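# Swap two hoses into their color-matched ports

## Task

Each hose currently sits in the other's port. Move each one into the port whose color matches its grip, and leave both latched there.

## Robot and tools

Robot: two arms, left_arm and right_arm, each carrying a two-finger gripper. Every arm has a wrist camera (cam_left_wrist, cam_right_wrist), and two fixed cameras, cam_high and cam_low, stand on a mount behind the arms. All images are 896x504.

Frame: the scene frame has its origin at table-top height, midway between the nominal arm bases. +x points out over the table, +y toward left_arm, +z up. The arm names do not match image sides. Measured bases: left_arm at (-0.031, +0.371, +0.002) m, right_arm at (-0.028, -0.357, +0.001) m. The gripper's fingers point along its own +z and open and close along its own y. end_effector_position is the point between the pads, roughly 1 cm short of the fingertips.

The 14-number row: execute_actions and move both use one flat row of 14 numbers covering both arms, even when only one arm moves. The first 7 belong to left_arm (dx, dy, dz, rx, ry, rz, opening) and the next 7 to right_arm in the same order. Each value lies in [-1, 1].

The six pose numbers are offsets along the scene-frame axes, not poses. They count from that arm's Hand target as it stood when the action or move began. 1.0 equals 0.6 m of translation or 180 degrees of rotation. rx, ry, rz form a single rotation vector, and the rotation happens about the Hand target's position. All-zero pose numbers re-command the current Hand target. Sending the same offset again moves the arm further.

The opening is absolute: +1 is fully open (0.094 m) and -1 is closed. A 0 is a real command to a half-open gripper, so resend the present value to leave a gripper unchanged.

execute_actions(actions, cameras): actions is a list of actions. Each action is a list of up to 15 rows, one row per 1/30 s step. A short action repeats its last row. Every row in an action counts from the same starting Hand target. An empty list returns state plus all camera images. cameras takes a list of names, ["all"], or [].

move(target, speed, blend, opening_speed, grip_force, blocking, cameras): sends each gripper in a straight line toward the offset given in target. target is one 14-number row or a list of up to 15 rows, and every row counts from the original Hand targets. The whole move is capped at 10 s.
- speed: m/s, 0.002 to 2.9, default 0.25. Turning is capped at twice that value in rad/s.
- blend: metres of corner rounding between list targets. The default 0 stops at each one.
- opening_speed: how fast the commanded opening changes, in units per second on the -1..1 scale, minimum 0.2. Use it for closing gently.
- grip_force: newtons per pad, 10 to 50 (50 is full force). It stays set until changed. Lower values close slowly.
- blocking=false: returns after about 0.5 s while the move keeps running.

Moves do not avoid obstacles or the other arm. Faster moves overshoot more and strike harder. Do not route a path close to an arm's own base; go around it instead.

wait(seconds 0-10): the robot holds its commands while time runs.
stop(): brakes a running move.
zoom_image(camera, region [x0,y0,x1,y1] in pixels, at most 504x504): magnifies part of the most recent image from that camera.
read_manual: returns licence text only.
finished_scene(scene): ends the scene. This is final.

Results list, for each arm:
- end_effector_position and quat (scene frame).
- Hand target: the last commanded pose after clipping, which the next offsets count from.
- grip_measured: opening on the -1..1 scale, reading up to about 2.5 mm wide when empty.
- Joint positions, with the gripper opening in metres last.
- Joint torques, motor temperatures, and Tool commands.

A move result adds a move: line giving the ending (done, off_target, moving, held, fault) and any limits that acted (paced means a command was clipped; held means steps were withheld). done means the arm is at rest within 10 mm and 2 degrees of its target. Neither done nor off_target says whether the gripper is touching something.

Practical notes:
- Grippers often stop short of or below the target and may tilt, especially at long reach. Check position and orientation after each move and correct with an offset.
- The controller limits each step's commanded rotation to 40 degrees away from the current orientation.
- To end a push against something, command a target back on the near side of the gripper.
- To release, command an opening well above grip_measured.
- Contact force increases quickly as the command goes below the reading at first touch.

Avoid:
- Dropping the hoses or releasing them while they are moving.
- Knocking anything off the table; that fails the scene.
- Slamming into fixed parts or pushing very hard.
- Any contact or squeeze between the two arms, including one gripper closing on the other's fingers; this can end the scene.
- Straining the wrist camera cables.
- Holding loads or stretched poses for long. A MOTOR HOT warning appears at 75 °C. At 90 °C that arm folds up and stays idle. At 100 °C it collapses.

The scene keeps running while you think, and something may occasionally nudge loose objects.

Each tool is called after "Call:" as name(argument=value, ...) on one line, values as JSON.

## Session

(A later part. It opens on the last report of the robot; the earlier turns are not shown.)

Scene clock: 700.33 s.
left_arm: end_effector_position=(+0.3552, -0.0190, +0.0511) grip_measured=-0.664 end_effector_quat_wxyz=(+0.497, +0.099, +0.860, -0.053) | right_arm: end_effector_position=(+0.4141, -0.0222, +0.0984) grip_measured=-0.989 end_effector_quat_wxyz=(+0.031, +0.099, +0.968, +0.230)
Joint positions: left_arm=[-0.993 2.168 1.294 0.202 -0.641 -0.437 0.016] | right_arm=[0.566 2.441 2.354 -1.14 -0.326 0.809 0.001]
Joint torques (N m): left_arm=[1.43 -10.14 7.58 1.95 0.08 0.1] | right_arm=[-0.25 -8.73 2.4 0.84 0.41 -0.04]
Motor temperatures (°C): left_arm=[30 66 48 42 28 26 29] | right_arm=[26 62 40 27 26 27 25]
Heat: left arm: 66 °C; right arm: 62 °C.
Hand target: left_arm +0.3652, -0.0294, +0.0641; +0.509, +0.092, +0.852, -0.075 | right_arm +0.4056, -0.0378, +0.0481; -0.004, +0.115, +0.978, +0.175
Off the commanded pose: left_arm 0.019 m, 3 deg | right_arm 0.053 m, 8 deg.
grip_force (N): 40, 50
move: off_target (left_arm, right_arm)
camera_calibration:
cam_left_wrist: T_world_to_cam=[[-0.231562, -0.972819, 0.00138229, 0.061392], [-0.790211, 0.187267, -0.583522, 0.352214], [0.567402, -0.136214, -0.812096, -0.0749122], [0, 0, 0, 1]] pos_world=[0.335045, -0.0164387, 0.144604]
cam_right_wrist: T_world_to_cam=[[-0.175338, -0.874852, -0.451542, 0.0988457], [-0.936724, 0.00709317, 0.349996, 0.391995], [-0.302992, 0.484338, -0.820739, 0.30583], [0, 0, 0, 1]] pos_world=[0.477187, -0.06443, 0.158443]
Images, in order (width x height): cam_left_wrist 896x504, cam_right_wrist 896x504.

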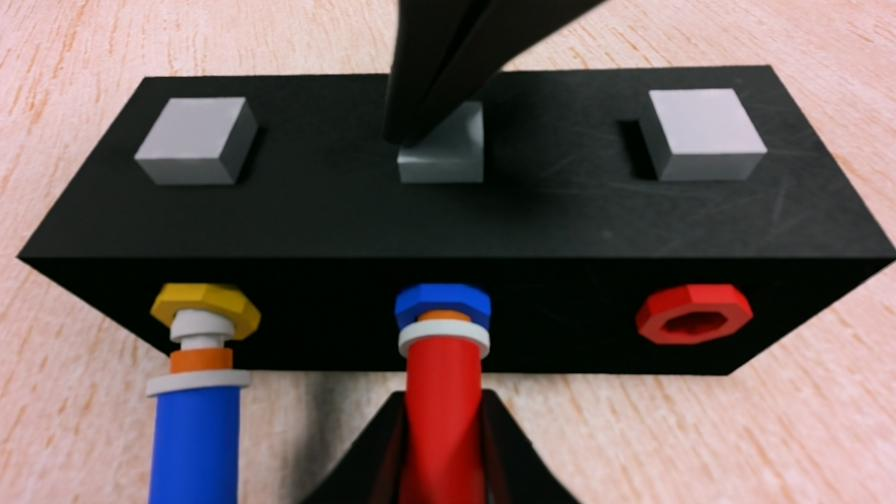

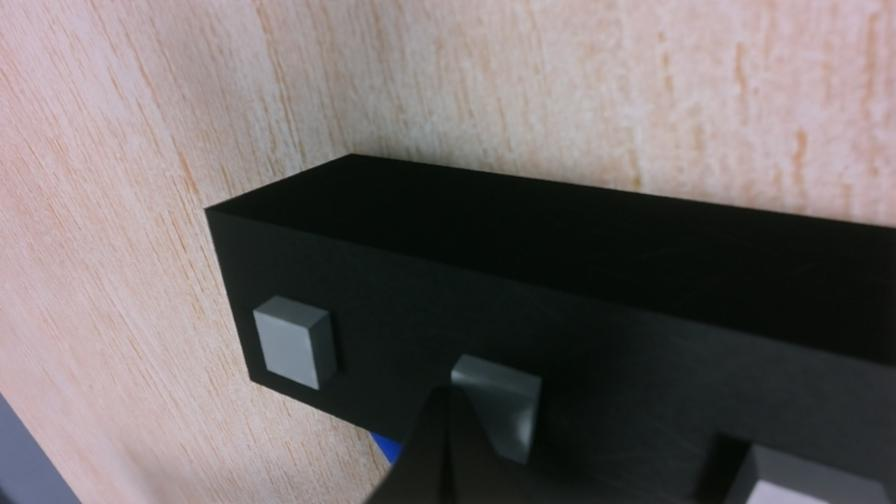

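Call:
move(target=[[0, 0, 0, 0, 0, 0, -1.0, 0, 0.01, 0.128, 0.024, -0.021, 0, -1.0], [0, 0, 0, 0, 0, 0, -1.0, 0.0058, 0.0042, 0.128, 0.024, -0.021, 0, -1.0], [0, 0, 0, 0, 0, 0, -1.0, 0.0058, 0.0042, 0.1002, 0.024, -0.021, 0, -1.0], [0, 0, 0, 0, 0, 0, -1.0, -0.0025, -0.0058, 0.05, 0.0, 0.0, 0, -1.0], [0, 0, 0, 0, 0, 0, -1.0, -0.0108, -0.0158, 0.0, -0.021, 0.019, 0, -1.0]], speed=0.1, cameras=["cam_left_wrist", "cam_right_wrist"])

Scene clock: 710.53 s.
left_arm: end_effector_position=(+0.3551, -0.0190, +0.0512) grip_measured=-0.664 end_effector_quat_wxyz=(+0.498, +0.098, +0.860, -0.053) | right_arm: end_effector_position=(+0.4054, -0.0340, +0.0988) grip_measured=-0.989 end_effector_quat_wxyz=(+0.007, +0.108, +0.974, +0.198)
Joint positions: left_arm=[-0.994 2.168 1.294 0.202 -0.642 -0.437 0.016] | right_arm=[0.563 2.485 2.462 -1.286 -0.305 0.804 0.001]
Joint torques (N m): left_arm=[1.47 -10.13 7.58 1.96 0.09 0.1] | right_arm=[0.01 -6.75 5.24 0.52 0.46 -0.04]
Motor temperatures (°C): left_arm=[30 67 49 42 28 26 29] | right_arm=[26 61 40 27 26 27 25]
Heat: left arm: 67 °C; right arm: 61 °C.
Hand target: left_arm +0.3652, -0.0294, +0.0641; +0.509, +0.092, +0.852, -0.075 | right_arm +0.3992, -0.0472, +0.0482; -0.029, +0.120, +0.983, +0.139
Off the commanded pose: left_arm 0.019 m, 3 deg | right_arm 0.053 m, 8 deg.
grip_force (N): 40, 50
move: off_target (left_arm, right_arm)
camera_calibration:
cam_left_wrist: T_world_to_cam=[[-0.231133, -0.972922, 0.00081013, 0.0612099], [-0.789911, 0.18717, -0.583958, 0.352174], [0.567994, -0.135612, -0.811783, -0.0750218], [0, 0, 0, 1]] pos_world=[0.334946, -0.0165379, 0.144704]
cam_right_wrist: T_world_to_cam=[[-0.204225, -0.898641, -0.388247, 0.0918762], [-0.915557, 0.0349668, 0.400666, 0.371104], [-0.346479, 0.437289, -0.829898, 0.326211], [0, 0, 0, 1]] pos_world=[0.471556, -0.073061, 0.157704]
Images, in order (width x height): cam_left_wrist 896x504, cam_right_wrist 896x504.

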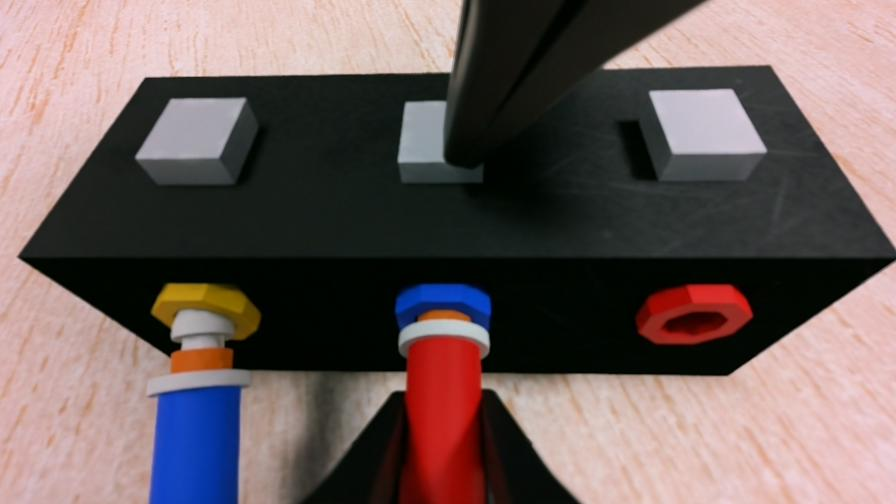

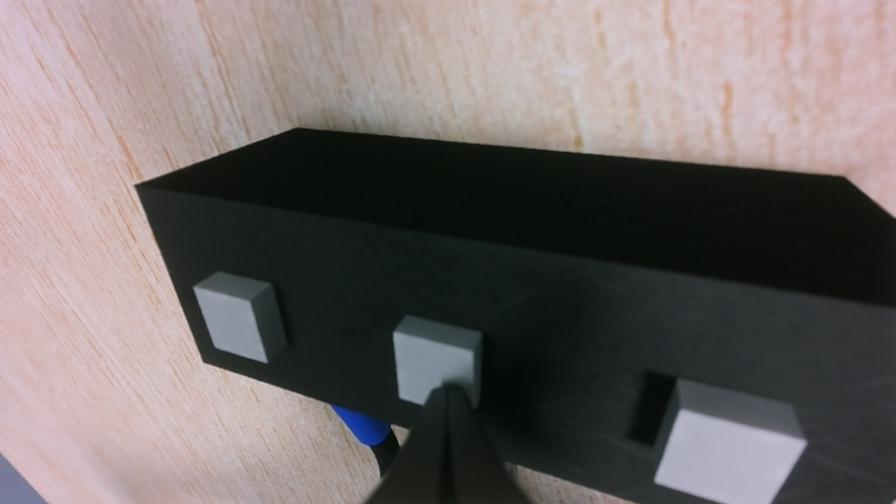

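Call:
zoom_image(camera="cam_left_wrist", region=[340, 60, 560, 200])

Scaled by 2.291.

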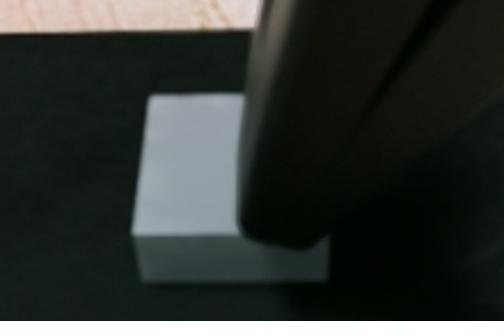

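Call:
move(target=[[0, 0, 0, 0, 0, 0, -1.0, 0.0065, -0.0015, -0.0333, 0, 0, 0, -1.0], [-0.0569, 0.013, 0, 0, 0, 0, -1.0, 0.0065, -0.0015, -0.0333, 0, 0, 0, -1.0]], speed=0.08, cameras=["cam_left_wrist", "cam_right_wrist"])

Scene clock: 720.90 s.
left_arm: end_effector_position=(+0.3338, -0.0179, +0.0455) grip_measured=-0.664 end_effector_quat_wxyz=(+0.500, +0.102, +0.858, -0.056) | right_arm: end_effector_position=(+0.4060, -0.0318, +0.0963) grip_measured=-0.989 end_effector_quat_wxyz=(+0.009, +0.101, +0.973, +0.207)
Joint positions: left_arm=[-1.033 2.142 1.217 0.246 -0.669 -0.457 0.016] | right_arm=[0.561 2.47 2.42 -1.247 -0.318 0.793 0.001]
Joint torques (N m): left_arm=[-0.23 -13.38 4.31 1.71 -0.15 -0.1] | right_arm=[-0.4 -5.52 2.36 0.88 0.59 -0.01]
Motor temperatures (°C): left_arm=[30 67 49 42 28 26 29] | right_arm=[26 58 40 26 26 27 25]
Heat: left arm: 67 °C; right arm: 58 °C.
Hand target: left_arm +0.3310, -0.0216, +0.0640; +0.509, +0.092, +0.852, -0.075 | right_arm +0.4031, -0.0482, +0.0283; -0.029, +0.121, +0.983, +0.139
Off the commanded pose: left_arm 0.019 m, 3 deg | right_arm 0.070 m, 9 deg.
grip_force (N): 40, 50
move: off_target (left_arm, right_arm)
camera_calibration:
cam_left_wrist: T_world_to_cam=[[-0.2395, -0.970894, 0.00194055, 0.0601997], [-0.784535, 0.192351, -0.589496, 0.330363], [0.571965, -0.142707, -0.807769, -0.0689882], [0, 0, 0, 1]] pos_world=[0.313058, -0.0149432, 0.138904]
cam_right_wrist: T_world_to_cam=[[-0.190442, -0.894567, -0.404329, 0.0890041], [-0.918786, 0.0173474, 0.394375, 0.373889], [-0.345781, 0.446598, -0.825219, 0.322925], [0, 0, 0, 1]] pos_world=[0.472135, -0.0710835, 0.155018]
Images, in order (width x height): cam_left_wrist 896x504, cam_right_wrist 896x504.

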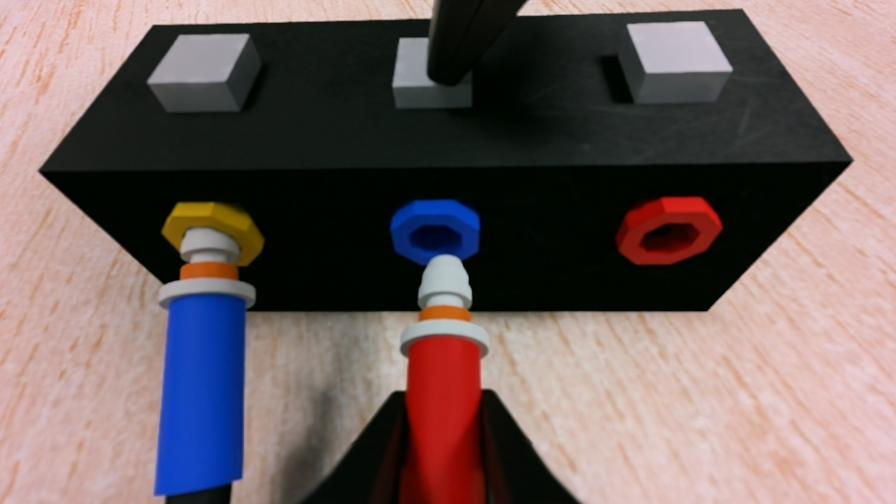

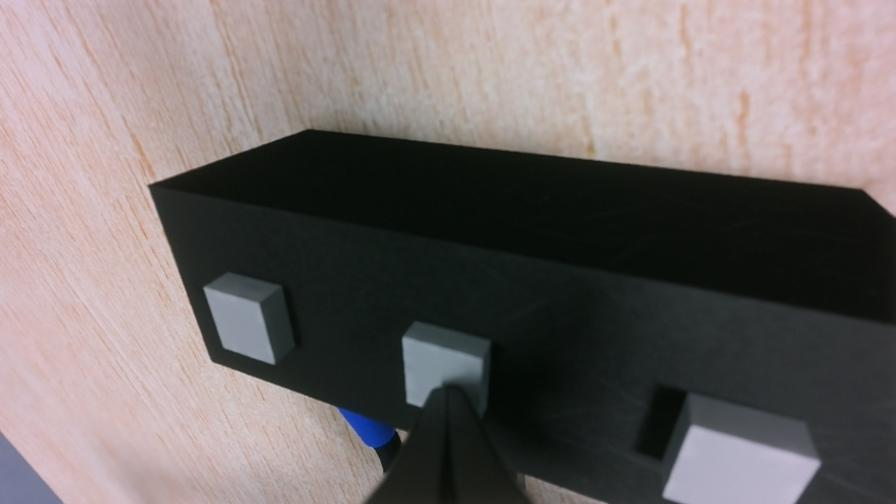

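Call:
move(target=[[-0.0243, 0.0057, 0.002, 0, 0, 0, -1.0, 0, 0, 0.1667, 0, 0, 0, -1.0], [-0.0387, -0.0885, 0.0017, 0, 0, 0, -1.0, -0.2218, -0.4197, 0.2862, 0, 0, 0, -1.0]], speed=0.15, cameras=["cam_left_wrist"])

Call:
zoom_image(camera="cam_left_wrist", region=[340, 150, 560, 350])

Scene clock: 732.30 s.
left_arm: end_effector_position=(+0.3056, -0.0650, +0.0534) grip_measured=-0.664 end_effector_quat_wxyz=(+0.499, +0.105, +0.858, -0.062) | right_arm: end_effector_position=(+0.2789, -0.3003, +0.1950) grip_measured=-0.989 end_effector_quat_wxyz=(-0.006, +0.124, +0.983, +0.138)
Joint positions: left_arm=[-1.139 2.205 1.38 0.094 -0.735 -0.543 0.016] | right_arm=[0.049 1.707 1.707 -1.54 -0.275 0.284 0.001]
Joint torques (N m): left_arm=[-0.23 -10.44 7.86 1.62 -0.38 -0.12] | right_arm=[-0.38 -9.48 4.97 0.24 -0.2 -0.05]
Motor temperatures (°C): left_arm=[30 75 48 42 28 26 29] | right_arm=[26 57 39 26 26 27 25]
Heat: left arm: 75 °C; right arm: 57 °C. Fold the left arm in close to its base, or ease its load, before you think long.
Hand target: left_arm +0.3079, -0.0747, +0.0650; +0.509, +0.092, +0.852, -0.075 | right_arm +0.2701, -0.3000, +0.1999; -0.029, +0.121, +0.983, +0.139
Off the commanded pose: left_arm 0.015 m, 3 deg | right_arm 0.010 m, 3 deg.
MOTOR HOT: joint 2 (shoulder) of the left arm reports 75 °C; the controller's stop level is 90 °C. To cool a motor, set the load down, stop pushing, or move to a pose that needs little force.
joint sent to its limit (right arm) — joint 4 (wrist pitch), lower limit. The joint targets still meet the commanded pose.
grip_force (N): 40, 50
move: off_target (left_arm, right_arm)
camera_calibration:
cam_left_wrist: T_world_to_cam=[[-0.25223, -0.967616, 0.00997815, 0.0113077], [-0.784348, 0.198397, -0.587739, 0.322152], [0.566726, -0.156072, -0.808989, -0.0524416], [0, 0, 0, 1]] pos_world=[0.285252, -0.061157, 0.146804]
Images, in order (width x height): cam_left_wrist 896x504.

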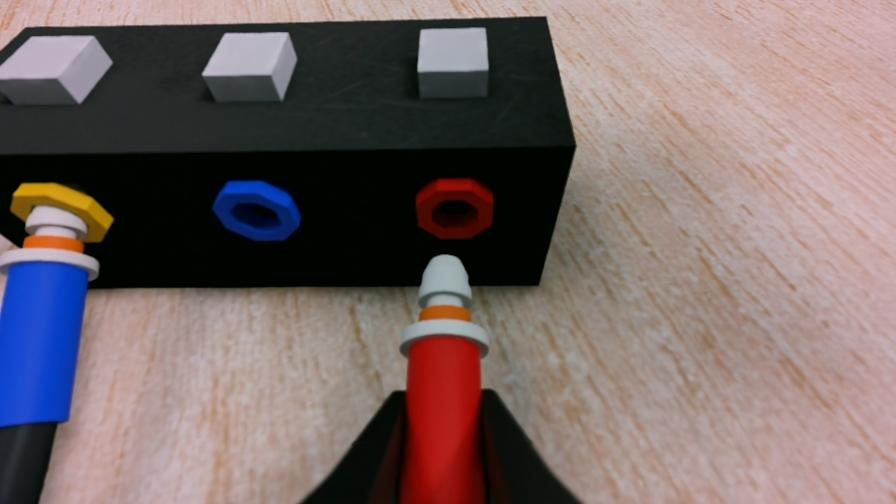

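Scaled by 2.291.

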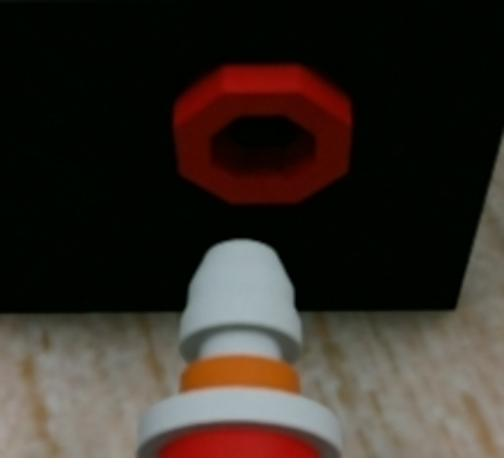

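Call:
move(target=[0.018, -0.011, -0.0033, 0, 0, 0.0083, -1.0, 0, 0, 0, 0, 0, 0, -1.0], speed=0.06, cameras=["cam_left_wrist"])

Call:
zoom_image(camera="cam_left_wrist", region=[340, 150, 560, 350])

Scene clock: 741.57 s.
left_arm: end_effector_position=(+0.3122, -0.0751, +0.0513) grip_measured=-0.664 end_effector_quat_wxyz=(+0.499, +0.099, +0.859, -0.058) | right_arm: end_effector_position=(+0.2789, -0.3003, +0.1950) grip_measured=-0.989 end_effector_quat_wxyz=(-0.006, +0.123, +0.983, +0.138)
Joint positions: left_arm=[-1.139 2.254 1.459 0.055 -0.747 -0.557 0.016] | right_arm=[0.049 1.707 1.707 -1.54 -0.275 0.283 0.001]
Joint torques (N m): left_arm=[0.73 -10.84 7.94 1.58 -0.4 -0.11] | right_arm=[-0.39 -9.5 4.98 0.24 -0.21 -0.06]
Motor temperatures (°C): left_arm=[30 75 48 41 28 26 29] | right_arm=[26 57 39 26 26 27 25]
Heat: left arm: 75 °C; right arm: 57 °C. Fold the left arm in close to its base, or ease its load, before you think long.
Hand target: left_arm +0.3187, -0.0812, +0.0630; +0.510, +0.081, +0.853, -0.068 | right_arm +0.2701, -0.3000, +0.1999; -0.029, +0.121, +0.983, +0.139
Off the commanded pose: left_arm 0.015 m, 3 deg | right_arm 0.010 m, 3 deg.
MOTOR HOT: still on. Joint 2 (shoulder) of the left arm reports 75 °C.
joint sent to its limit (right arm) — joint 4 (wrist pitch), lower limit. The joint targets still meet the commanded pose.
grip_force (N): 40, 50
move: off_target (left_arm, right_arm)
camera_calibration:
cam_left_wrist: T_world_to_cam=[[-0.236616, -0.97156, 0.00915311, -0.00181113], [-0.786982, 0.186122, -0.588233, 0.328041], [0.5698, -0.146389, -0.80864, -0.059702], [0, 0, 0, 1]] pos_world=[0.291752, -0.071555, 0.144704]
Images, in order (width x height): cam_left_wrist 896x504.

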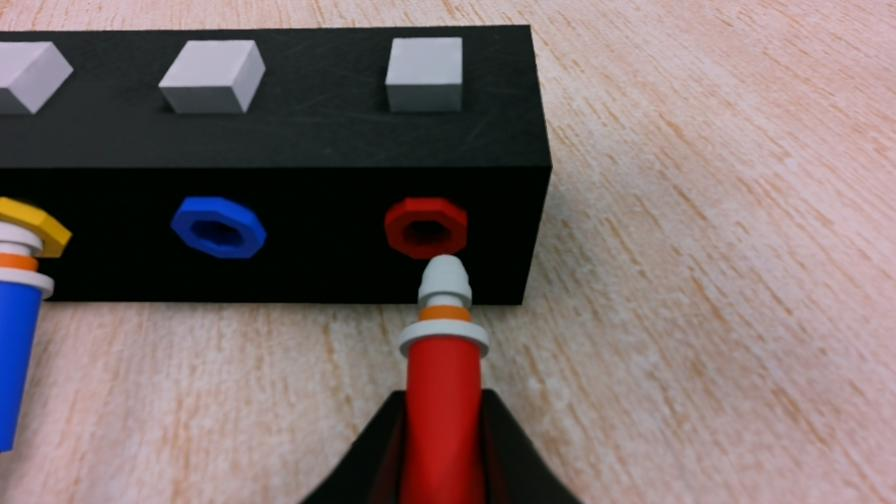

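Scaled by 2.291.

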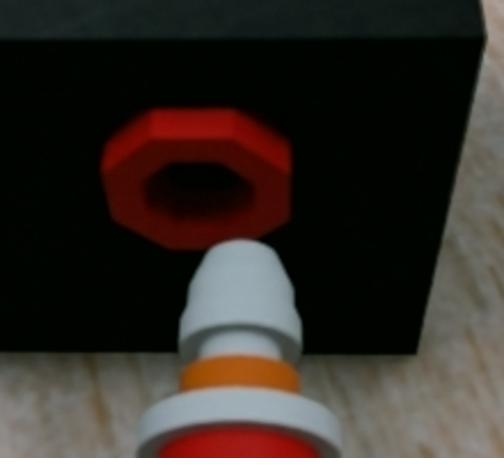

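Call:
move(target=[0.0022, 0.0203, 0.0, 0, 0, 0, -1.0, 0, 0, 0, 0, 0, 0, -1.0], speed=0.06, cameras=["cam_left_wrist"])

Call:
zoom_image(camera="cam_left_wrist", region=[340, 150, 560, 350])

Scene clock: 748.23 s.
left_arm: end_effector_position=(+0.3146, -0.0698, +0.0473) grip_measured=-0.664 end_effector_quat_wxyz=(+0.499, +0.096, +0.860, -0.055) | right_arm: end_effector_position=(+0.2789, -0.3003, +0.1950) grip_measured=-0.989 end_effector_quat_wxyz=(-0.006, +0.123, +0.983, +0.138)
Joint positions: left_arm=[-1.131 2.254 1.443 0.067 -0.748 -0.557 0.016] | right_arm=[0.049 1.707 1.707 -1.54 -0.275 0.283 0.001]
Joint torques (N m): left_arm=[1.32 -13.35 4.6 1.79 -0.27 0] | right_arm=[-0.38 -9.47 5 0.24 -0.2 -0.06]
Motor temperatures (°C): left_arm=[30 76 48 40 28 26 29] | right_arm=[26 57 39 26 26 27 25]
Heat: left arm: 76 °C; right arm: 57 °C. Fold the left arm in close to its base, or ease its load, before you think long.
Hand target: left_arm +0.3199, -0.0692, +0.0630; +0.510, +0.081, +0.853, -0.069 | right_arm +0.2701, -0.3000, +0.1999; -0.029, +0.121, +0.983, +0.139
Off the commanded pose: left_arm 0.017 m, 3 deg | right_arm 0.010 m, 3 deg.
MOTOR HOT: still on. Joint 2 (shoulder) of the left arm reports 76 °C.
joint sent to its limit (right arm) — joint 4 (wrist pitch), lower limit. The joint targets still meet the commanded pose.
grip_force (N): 40, 50
move: off_target (left_arm, right_arm)
camera_calibration:
cam_left_wrist: T_world_to_cam=[[-0.22836, -0.973556, 0.00632322, 0.00122399], [-0.78946, 0.181369, -0.586395, 0.32693], [0.569742, -0.138901, -0.810001, -0.062961], [0, 0, 0, 1]] pos_world=[0.294249, -0.0668487, 0.140704]
Images, in order (width x height): cam_left_wrist 896x504.

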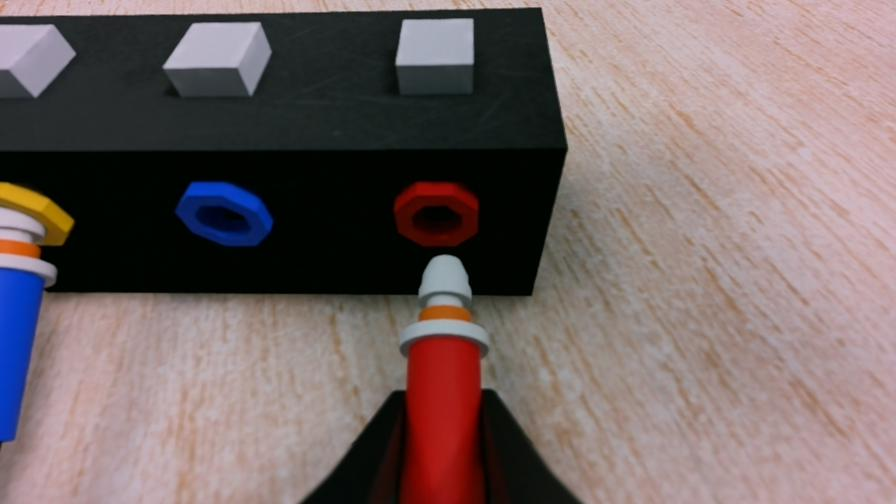

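Scaled by 2.291.

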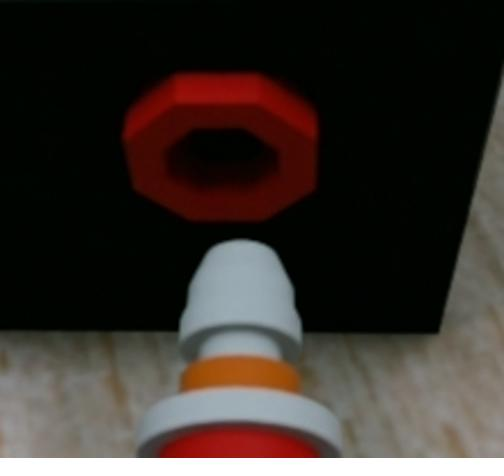

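Call:
move(target=[0.0137, 0.0005, 0.006, 0, 0, 0, -1.0, 0, 0, 0, 0, 0, 0, -1.0], speed=0.06, cameras=["cam_left_wrist"])

Call:
zoom_image(camera="cam_left_wrist", region=[340, 150, 560, 350])

Scene clock: 755.77 s.
left_arm: end_effector_position=(+0.3222, -0.0640, +0.0471) grip_measured=-0.664 end_effector_quat_wxyz=(+0.498, +0.089, +0.861, -0.051) | right_arm: end_effector_position=(+0.2789, -0.3003, +0.1950) grip_measured=-0.989 end_effector_quat_wxyz=(-0.006, +0.123, +0.983, +0.138)
Joint positions: left_arm=[-1.113 2.254 1.443 0.067 -0.745 -0.556 0.016] | right_arm=[0.049 1.707 1.707 -1.54 -0.275 0.283 0.001]
Joint torques (N m): left_arm=[1.18 -13.18 6.01 1.75 -0.15 0.13] | right_arm=[-0.39 -9.48 4.97 0.24 -0.21 -0.06]
Motor temperatures (°C): left_arm=[30 80 47 40 28 26 29] | right_arm=[26 56 39 26 26 27 25]
Heat: left arm: 80 °C; right arm: 56 °C. Fold the left arm in close to its base, or ease its load, before you think long.
Hand target: left_arm +0.3282, -0.0688, +0.0666; +0.510, +0.081, +0.853, -0.069 | right_arm +0.2701, -0.3000, +0.1999; -0.029, +0.121, +0.983, +0.139
Off the commanded pose: left_arm 0.021 m, 3 deg | right_arm 0.010 m, 3 deg.
MOTOR HOT: still on. Joint 2 (shoulder) of the left arm reports 80 °C.
joint sent to its limit (right arm) — joint 4 (wrist pitch), lower limit. The joint targets still meet the commanded pose.
grip_force (N): 40, 50
move: off_target (left_arm, right_arm)
camera_calibration:
cam_left_wrist: T_world_to_cam=[[-0.213541, -0.976912, 0.00662986, 0.00371234], [-0.793058, 0.169382, -0.585123, 0.332046], [0.57049, -0.130205, -0.810917, -0.0662948], [0, 0, 0, 1]] pos_world=[0.301945, -0.0612479, 0.140504]
Images, in order (width x height): cam_left_wrist 896x504.

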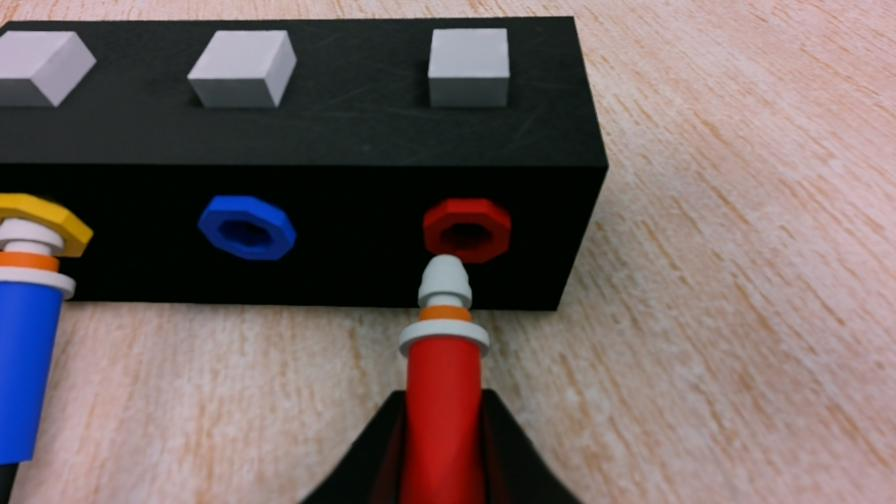

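Scaled by 2.291.

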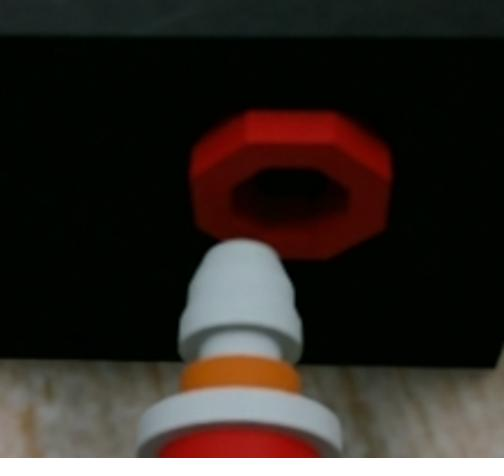

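Call:
move(target=[-0.1553, 0.0397, 0.0557, 0, 0, 0, -1.0, 0, 0, 0, 0, 0, 0, -1.0], speed=0.12, cameras=["cam_left_wrist"])

Scene clock: 762.00 s.
left_arm: end_effector_position=(+0.2354, -0.0465, +0.0803) grip_measured=-0.664 end_effector_quat_wxyz=(+0.499, +0.097, +0.859, -0.053) | right_arm: end_effector_position=(+0.2789, -0.3003, +0.1950) grip_measured=-0.989 end_effector_quat_wxyz=(-0.006, +0.123, +0.983, +0.138)
Joint positions: left_arm=[-1.284 2.032 1.254 -0.078 -0.855 -0.71 0.016] | right_arm=[0.049 1.707 1.707 -1.54 -0.275 0.283 0.001]
Joint torques (N m): left_arm=[0.18 -13.09 4.6 1.45 -0.48 -0.1] | right_arm=[-0.36 -9.47 4.97 0.24 -0.2 -0.06]
Motor temperatures (°C): left_arm=[30 81 46 40 28 26 29] | right_arm=[26 56 39 26 26 27 25]
Heat: left arm: 81 °C; right arm: 56 °C. Fold the left arm in close to its base, or ease its load, before you think long.
Hand target: left_arm +0.2350, -0.0450, +0.1002; +0.510, +0.081, +0.853, -0.069 | right_arm +0.2701, -0.3000, +0.1999; -0.029, +0.121, +0.983, +0.139
Off the commanded pose: left_arm 0.020 m, 3 deg | right_arm 0.010 m, 3 deg.
MOTOR HOT: still on. Joint 2 (shoulder) of the left arm reports 81 °C.
joint sent to its limit (right arm) — joint 4 (wrist pitch), lower limit. The joint targets still meet the commanded pose.
grip_force (N): 40, 50
move: off_target (left_arm, right_arm)
camera_calibration:
cam_left_wrist: T_world_to_cam=[[-0.230014, -0.973184, 0.00257538, 0.00642502], [-0.788332, 0.18477, -0.58685, 0.279474], [0.570638, -0.137014, -0.809691, 0.0119939], [0, 0, 0, 1]] pos_world=[0.214952, -0.0437424, 0.173704]
Images, in order (width x height): cam_left_wrist 896x504.

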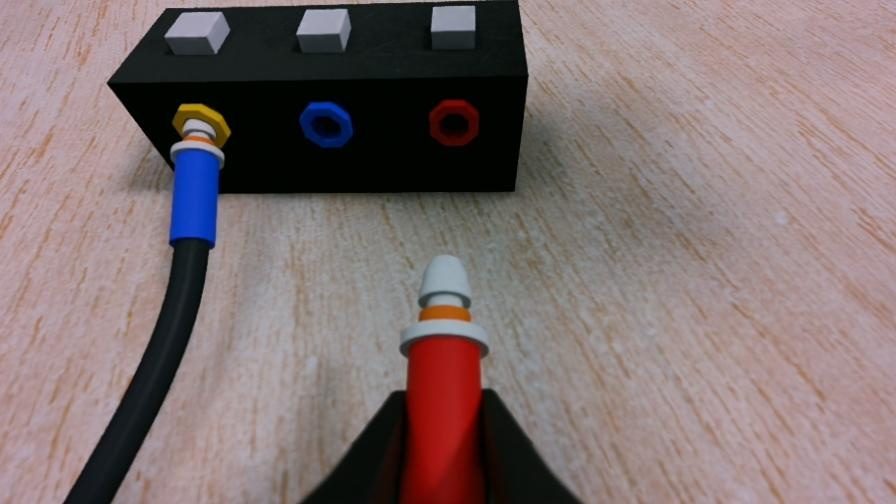

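Call:
move(target=[0, 0, -0.03, 0, 0, 0, -1.0, 0, 0, 0, 0, 0, 0, -1.0], speed=0.1)

Scene clock: 765.70 s.
left_arm: end_effector_position=(+0.2348, -0.0443, +0.0754) grip_measured=-0.664 end_effector_quat_wxyz=(+0.501, +0.094, +0.858, -0.058) | right_arm: end_effector_position=(+0.2789, -0.3003, +0.1950) grip_measured=-0.989 end_effector_quat_wxyz=(-0.006, +0.123, +0.983, +0.138)
Joint positions: left_arm=[-1.284 2.032 1.224 -0.037 -0.855 -0.712 0.016] | right_arm=[0.049 1.707 1.707 -1.54 -0.275 0.283 0.001]
Joint torques (N m): left_arm=[0.13 -10.36 4.53 1.63 -0.48 -0.1] | right_arm=[-0.38 -9.48 4.97 0.24 -0.21 -0.06]
Motor temperatures (°C): left_arm=[30 80 46 40 28 26 29] | right_arm=[26 56 39 26 26 27 25]
Heat: left arm: 80 °C; right arm: 56 °C. Fold the left arm in close to its base, or ease its load, before you think long.
Hand target: left_arm +0.2350, -0.0450, +0.0822; +0.510, +0.081, +0.853, -0.069 | right_arm +0.2701, -0.3000, +0.1999; -0.029, +0.121, +0.983, +0.139
Off the commanded pose: left_arm 0.007 m, 2 deg | right_arm 0.010 m, 3 deg.
MOTOR HOT: still on. Joint 2 (shoulder) of the left arm reports 80 °C.
joint sent to its limit (right arm) — joint 4 (wrist pitch), lower limit. The joint targets still meet the commanded pose.
grip_force (N): 40, 50
move: off_target (right_arm)

Call:
move(target=[0, 0, -0.025, 0, 0, 0, -1.0, 0, 0, 0, 0, 0, 0, -1.0], speed=0.1)

Scene clock: 768.83 s.
left_arm: end_effector_position=(+0.2349, -0.0444, +0.0657) grip_measured=-0.664 end_effector_quat_wxyz=(+0.503, +0.091, +0.857, -0.063) | right_arm: end_effector_position=(+0.2789, -0.3003, +0.1950) grip_measured=-0.989 end_effector_quat_wxyz=(-0.006, +0.123, +0.983, +0.138)
Joint positions: left_arm=[-1.284 2.051 1.201 0.016 -0.856 -0.713 0.016] | right_arm=[0.049 1.707 1.707 -1.54 -0.275 0.283 0.001]
Joint torques (N m): left_arm=[0.12 -9.4 4.52 1.64 -0.47 -0.09] | right_arm=[-0.39 -9.48 4.98 0.24 -0.21 -0.06]
Motor temperatures (°C): left_arm=[30 79 46 40 28 26 29] | right_arm=[26 56 39 26 26 27 25]
Heat: left arm: 79 °C; right arm: 56 °C. Fold the left arm in close to its base, or ease its load, before you think long.
Hand target: left_arm +0.2350, -0.0449, +0.0671; +0.510, +0.081, +0.853, -0.069 | right_arm +0.2701, -0.3000, +0.1999; -0.029, +0.121, +0.983, +0.139
Off the commanded pose: left_arm 0.002 m, 2 deg | right_arm 0.010 m, 3 deg.
MOTOR HOT: still on. Joint 2 (shoulder) of the left arm reports 79 °C.
joint sent to its limit (right arm) — joint 4 (wrist pitch), lower limit. The joint targets still meet the commanded pose.
grip_force (N): 40, 50
move: off_target (right_arm)

Call:
wait(seconds=10)

Scene clock: 802.40 s.
left_arm: end_effector_position=(+0.2349, -0.0445, +0.0658) grip_measured=-0.664 end_effector_quat_wxyz=(+0.503, +0.091, +0.857, -0.063) | right_arm: end_effector_position=(+0.2789, -0.3003, +0.1950) grip_measured=-0.989 end_effector_quat_wxyz=(-0.006, +0.123, +0.983, +0.138)
Joint positions: left_arm=[-1.284 2.051 1.201 0.017 -0.856 -0.713 0.016] | right_arm=[0.049 1.707 1.707 -1.54 -0.275 0.283 0.001]
Joint torques (N m): left_arm=[0.14 -9.42 4.51 1.64 -0.47 -0.1] | right_arm=[-0.38 -9.48 4.97 0.24 -0.2 -0.06]
Motor temperatures (°C): left_arm=[30 73 44 40 28 26 29] | right_arm=[26 56 38 25 26 27 25]
Heat: left arm: 73 °C; right arm: 56 °C. Fold the left arm in close to its base, or ease its load, before you think long.
Hand target: left_arm +0.2350, -0.0450, +0.0671; +0.510, +0.081, +0.853, -0.069 | right_arm +0.2701, -0.3000, +0.1999; -0.029, +0.121, +0.983, +0.139
Tool commands: left_gripper/opening=-1.0 right_gripper/opening=-1.0
Off the commanded pose: left_arm 0.001 m, 2 deg | right_arm 0.010 m, 3 deg.
MOTOR HOT: still on. Joint 2 (shoulder) of the left arm reports 73 °C.
grip_force (N): 40, 50
wait: 10.00 s; at rest from the start

Call:
move(target=[0.1383, -0.0483, -0.002, 0, 0, 0, -1.0, 0, 0, 0, 0, 0, 0, -1.0], speed=0.12, cameras=["cam_left_wrist"])

Call:
zoom_image(camera="cam_left_wrist", region=[340, 150, 560, 350])

Scene clock: 806.47 s.
left_arm: end_effector_position=(+0.3114, -0.0639, +0.0538) grip_measured=-0.664 end_effector_quat_wxyz=(+0.501, +0.086, +0.859, -0.053) | right_arm: end_effector_position=(+0.2789, -0.3003, +0.1950) grip_measured=-0.989 end_effector_quat_wxyz=(-0.006, +0.123, +0.983, +0.138)
Joint positions: left_arm=[-1.135 2.225 1.421 0.055 -0.764 -0.578 0.016] | right_arm=[0.049 1.707 1.707 -1.54 -0.275 0.283 0.001]
Joint torques (N m): left_arm=[0.85 -10.65 7.91 1.7 -0.18 0.12] | right_arm=[-0.39 -9.48 5 0.24 -0.2 -0.05]
Motor temperatures (°C): left_arm=[30 73 44 39 28 26 29] | right_arm=[26 56 38 25 26 27 25]
Heat: left arm: 73 °C; right arm: 56 °C. Fold the left arm in close to its base, or ease its load, before you think long.
Hand target: left_arm +0.3179, -0.0740, +0.0657; +0.510, +0.081, +0.854, -0.069 | right_arm +0.2701, -0.3000, +0.1999; -0.029, +0.121, +0.983, +0.139
Off the commanded pose: left_arm 0.017 m, 2 deg | right_arm 0.010 m, 3 deg.
MOTOR HOT: still on. Joint 2 (shoulder) of the left arm reports 73 °C.
joint sent to its limit (right arm) — joint 4 (wrist pitch), lower limit. The joint targets still meet the commanded pose.
grip_force (N): 40, 50
move: off_target (left_arm, right_arm)
camera_calibration:
cam_left_wrist: T_world_to_cam=[[-0.210681, -0.97746, 0.013623, 0.000130227], [-0.790544, 0.162163, -0.590544, 0.32651], [0.575024, -0.135186, -0.80689, -0.0565299], [0, 0, 0, 1]] pos_world=[0.290654, -0.0604626, 0.147204]
Images, in order (width x height): cam_left_wrist 896x504.

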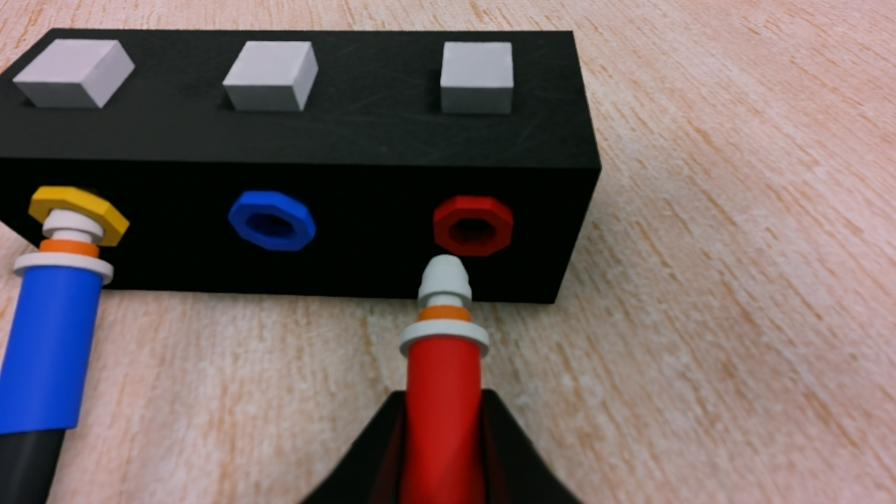

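Scaled by 2.291.

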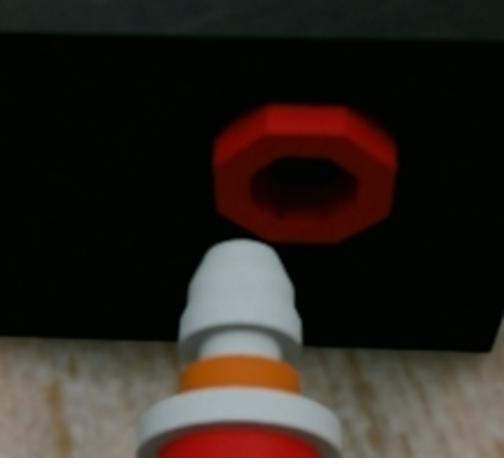

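Call:
move(target=[-0.002, -0.009, -0.0033, 0, 0, -0.0067, -1.0, 0, 0, 0, 0, 0, 0, -1.0], speed=0.08, cameras=["cam_left_wrist"])

Call:
zoom_image(camera="cam_left_wrist", region=[340, 150, 560, 350])

Scene clock: 814.83 s.
left_arm: end_effector_position=(+0.3108, -0.0663, +0.0500) grip_measured=-0.664 end_effector_quat_wxyz=(+0.498, +0.095, +0.860, -0.054) | right_arm: end_effector_position=(+0.2789, -0.3003, +0.1950) grip_measured=-0.989 end_effector_quat_wxyz=(-0.006, +0.123, +0.983, +0.138)
Joint positions: left_arm=[-1.135 2.233 1.421 0.065 -0.751 -0.563 0.016] | right_arm=[0.049 1.707 1.707 -1.54 -0.275 0.283 0.001]
Joint torques (N m): left_arm=[0.55 -10.66 8.16 1.76 -0.15 0.12] | right_arm=[-0.36 -9.47 4.96 0.24 -0.2 -0.06]
Motor temperatures (°C): left_arm=[30 73 44 39 28 26 29] | right_arm=[26 55 38 25 26 27 25]
Heat: left arm: 73 °C; right arm: 55 °C. Fold the left arm in close to its base, or ease its load, before you think long.
Hand target: left_arm +0.3167, -0.0794, +0.0638; +0.509, +0.090, +0.853, -0.074 | right_arm +0.2701, -0.3000, +0.1999; -0.029, +0.121, +0.983, +0.139
Off the commanded pose: left_arm 0.020 m, 3 deg | right_arm 0.010 m, 3 deg.
MOTOR HOT: still on. Joint 2 (shoulder) of the left arm reports 73 °C.
joint sent to its limit (right arm) — joint 4 (wrist pitch), lower limit. The joint targets still meet the commanded pose.
grip_force (N): 40, 50
move: off_target (left_arm, right_arm)
camera_calibration:
cam_left_wrist: T_world_to_cam=[[-0.227191, -0.973828, 0.00660109, 0.00346915], [-0.790129, 0.180364, -0.585803, 0.325043], [0.569281, -0.138305, -0.810426, -0.0578515], [0, 0, 0, 1]] pos_world=[0.290548, -0.0632488, 0.143504]
Images, in order (width x height): cam_left_wrist 896x504.

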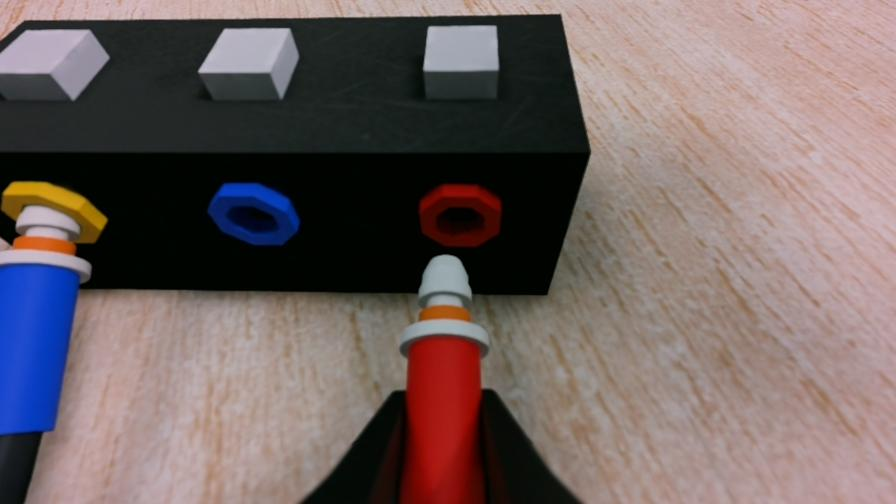

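Scaled by 2.291.

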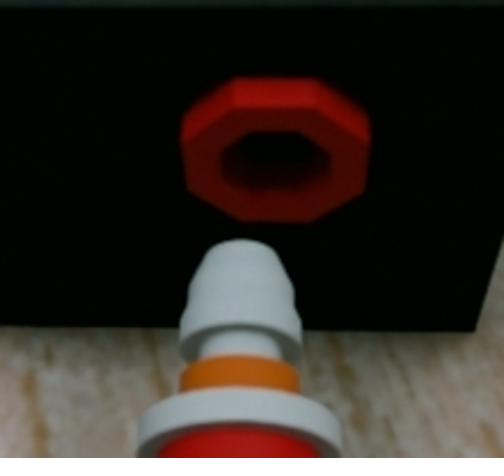

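Call:
move(target=[[-0.0347, -0.0328, 0.005, 0, 0, 0, -1.0, 0, 0, 0, 0, 0, 0, -1.0], [0.0047, -0.002, 0.0012, 0, 0, 0, -1.0, 0, 0, 0, 0, 0, 0, -1.0]], speed=0.1, cameras=["cam_left_wrist"])

Call:
zoom_image(camera="cam_left_wrist", region=[340, 150, 560, 350])

Scene clock: 827.00 s.
left_arm: end_effector_position=(+0.3193, -0.0773, +0.0556) grip_measured=-0.664 end_effector_quat_wxyz=(+0.503, +0.090, +0.857, -0.062) | right_arm: end_effector_position=(+0.2789, -0.3003, +0.1950) grip_measured=-0.989 end_effector_quat_wxyz=(-0.006, +0.123, +0.983, +0.138)
Joint positions: left_arm=[-1.129 2.263 1.485 0.054 -0.747 -0.559 0.016] | right_arm=[0.049 1.707 1.707 -1.54 -0.275 0.283 0.001]
Joint torques (N m): left_arm=[0.4 -12.57 4.75 1.81 -0.16 0.13] | right_arm=[-0.38 -9.47 4.97 0.24 -0.2 -0.06]
Motor temperatures (°C): left_arm=[30 74 45 40 28 26 29] | right_arm=[26 55 38 25 26 27 25]
Heat: left arm: 74 °C; right arm: 55 °C. Fold the left arm in close to its base, or ease its load, before you think long.
Hand target: left_arm +0.3195, -0.0806, +0.0645; +0.509, +0.090, +0.853, -0.074 | right_arm +0.2701, -0.3000, +0.1999; -0.029, +0.121, +0.983, +0.139
Off the commanded pose: left_arm 0.010 m, 2 deg | right_arm 0.010 m, 3 deg.
MOTOR HOT: still on. Joint 2 (shoulder) of the left arm reports 74 °C.
joint sent to its limit (right arm) — joint 4 (wrist pitch), lower limit. The joint targets still meet the commanded pose.
grip_force (N): 40, 50
move: off_target (right_arm)
camera_calibration:
cam_left_wrist: T_world_to_cam=[[-0.226535, -0.973718, 0.0235705, -0.00663912], [-0.785403, 0.168304, -0.595665, 0.335031], [0.576042, -0.153451, -0.802887, -0.0634196], [0, 0, 0, 1]] pos_world=[0.298162, -0.0725835, 0.148804]
Images, in order (width x height): cam_left_wrist 896x504.

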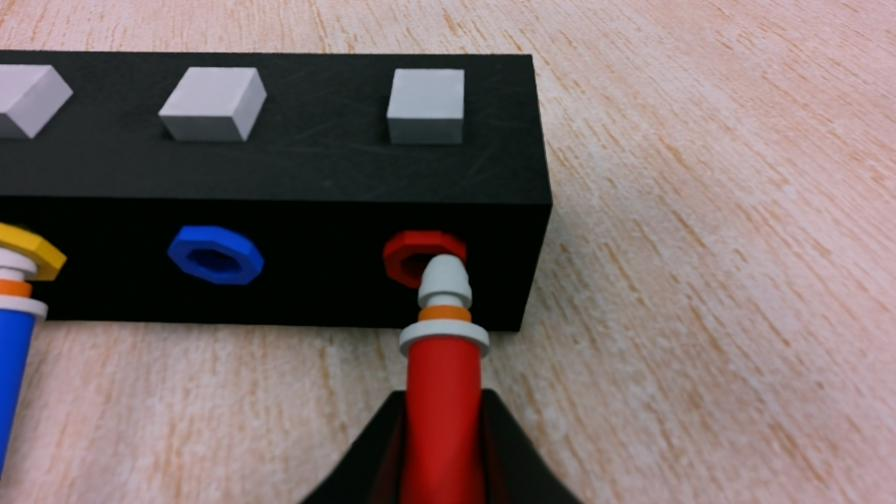

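Scaled by 2.291.

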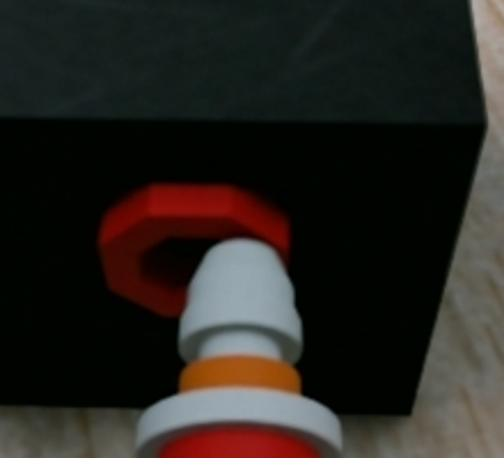

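Call:
move(target=[-0.0093, 0.0192, -0.0167, 0, 0, 0, -1.0, 0, 0, 0, 0, 0, 0, -1.0], speed=0.08, cameras=["cam_left_wrist"])

Call:
zoom_image(camera="cam_left_wrist", region=[340, 150, 560, 350])

Scene clock: 839.90 s.
left_arm: end_effector_position=(+0.3134, -0.0656, +0.0360) grip_measured=-0.664 end_effector_quat_wxyz=(+0.499, +0.094, +0.859, -0.057) | right_arm: end_effector_position=(+0.2789, -0.3003, +0.1950) grip_measured=-0.989 end_effector_quat_wxyz=(-0.006, +0.123, +0.983, +0.138)
Joint positions: left_arm=[-1.129 2.263 1.403 0.122 -0.745 -0.558 0.016] | right_arm=[0.049 1.707 1.707 -1.54 -0.275 0.283 0.001]
Joint torques (N m): left_arm=[0.43 -13.97 4.38 1.76 -0.17 0.12] | right_arm=[-0.38 -9.47 4.97 0.24 -0.2 -0.06]
Motor temperatures (°C): left_arm=[29 74 45 39 28 26 29] | right_arm=[26 55 38 25 26 27 25]
Heat: left arm: 74 °C; right arm: 55 °C. Fold the left arm in close to its base, or ease its load, before you think long.
Hand target: left_arm +0.3139, -0.0691, +0.0545; +0.509, +0.090, +0.853, -0.074 | right_arm +0.2701, -0.3000, +0.1999; -0.029, +0.121, +0.983, +0.139
Off the commanded pose: left_arm 0.019 m, 2 deg | right_arm 0.010 m, 3 deg.
MOTOR HOT: still on. Joint 2 (shoulder) of the left arm reports 74 °C.
joint sent to its limit (right arm) — joint 4 (wrist pitch), lower limit. The joint targets still meet the commanded pose.
grip_force (N): 40, 50
move: off_target (left_arm, right_arm)
camera_calibration:
cam_left_wrist: T_world_to_cam=[[-0.227331, -0.973734, 0.0127696, 0.00460966], [-0.789258, 0.17655, -0.588135, 0.318318], [0.570432, -0.14378, -0.808662, -0.0712922], [0, 0, 0, 1]] pos_world=[0.29295, -0.0619608, 0.129504]
Images, in order (width x height): cam_left_wrist 896x504.

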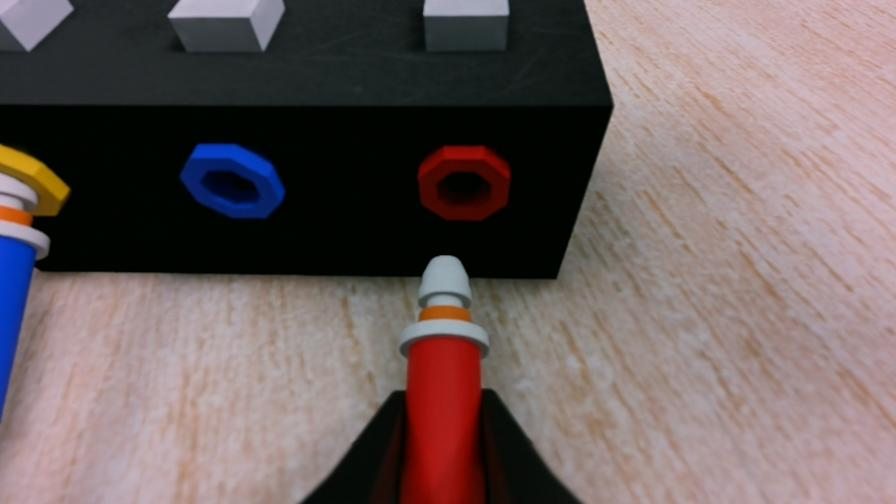

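Scaled by 2.291.

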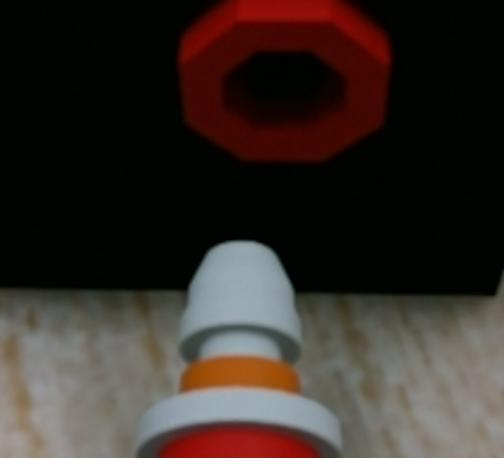

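Call:
move(target=[[-0.0437, -0.0268, 0.0, 0, 0, 0, -1.0, 0, 0, 0, 0, 0, 0, -1.0], [0.0057, -0.0093, 0.0098, 0, 0, 0, -1.0, 0, 0, 0, 0, 0, 0, -1.0]], speed=0.1, cameras=["cam_left_wrist"])

Call:
zoom_image(camera="cam_left_wrist", region=[340, 150, 560, 350])

Scene clock: 848.47 s.
left_arm: end_effector_position=(+0.3116, -0.0623, +0.0320) grip_measured=-0.664 end_effector_quat_wxyz=(+0.493, +0.100, +0.863, -0.047) | right_arm: end_effector_position=(+0.2789, -0.3003, +0.1950) grip_measured=-0.989 end_effector_quat_wxyz=(-0.006, +0.123, +0.983, +0.138)
Joint positions: left_arm=[-1.13 2.263 1.403 0.095 -0.746 -0.558 0.016] | right_arm=[0.049 1.707 1.707 -1.54 -0.275 0.283 0.001]
Joint torques (N m): left_arm=[0.59 -13.63 7.17 1.7 -0.18 0.14] | right_arm=[-0.38 -9.48 4.98 0.24 -0.2 -0.06]
Motor temperatures (°C): left_arm=[29 76 45 39 28 26 29] | right_arm=[26 55 38 25 26 27 25]
Heat: left arm: 76 °C; right arm: 55 °C. Fold the left arm in close to its base, or ease its load, before you think long.
Hand target: left_arm +0.3175, -0.0747, +0.0604; +0.509, +0.090, +0.853, -0.074 | right_arm +0.2701, -0.3000, +0.1999; -0.029, +0.121, +0.983, +0.139
Off the commanded pose: left_arm 0.032 m, 4 deg | right_arm 0.010 m, 3 deg.
MOTOR HOT: still on. Joint 2 (shoulder) of the left arm reports 76 °C.
joint sent to its limit (right arm) — joint 4 (wrist pitch), lower limit. The joint targets still meet the commanded pose.
grip_force (N): 40, 50
move: off_target (left_arm, right_arm)
camera_calibration:
cam_left_wrist: T_world_to_cam=[[-0.22751, -0.973737, -0.00869017, 0.00816364], [-0.796049, 0.191119, -0.574265, 0.316478], [0.560843, -0.123733, -0.818624, -0.0685397], [0, 0, 0, 1]] pos_world=[0.292229, -0.0610163, 0.125705]
Images, in order (width x height): cam_left_wrist 896x504.

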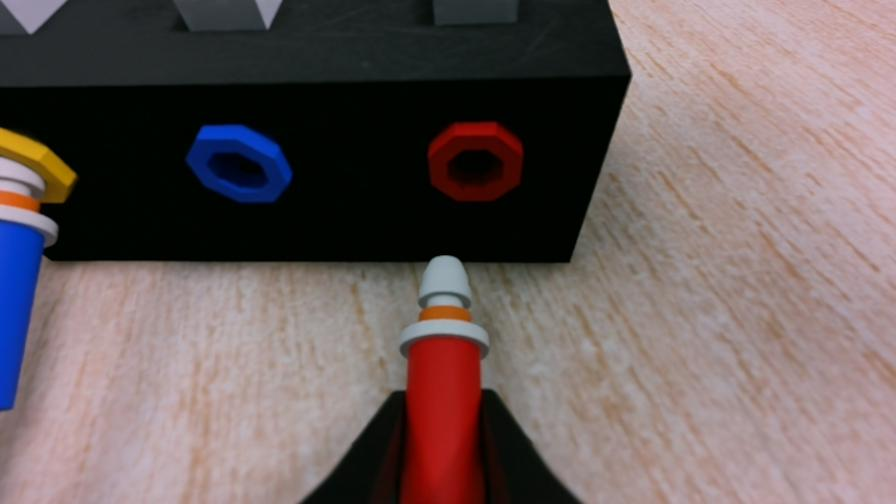

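Scaled by 2.291.

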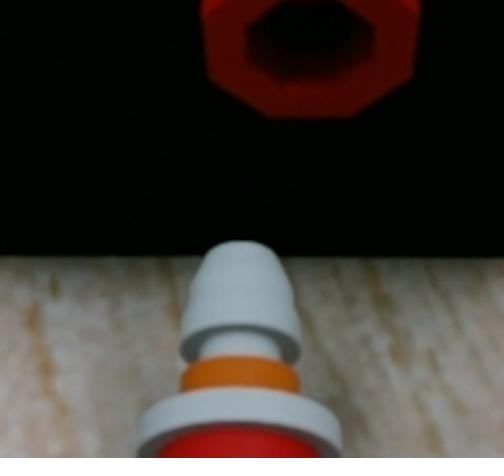

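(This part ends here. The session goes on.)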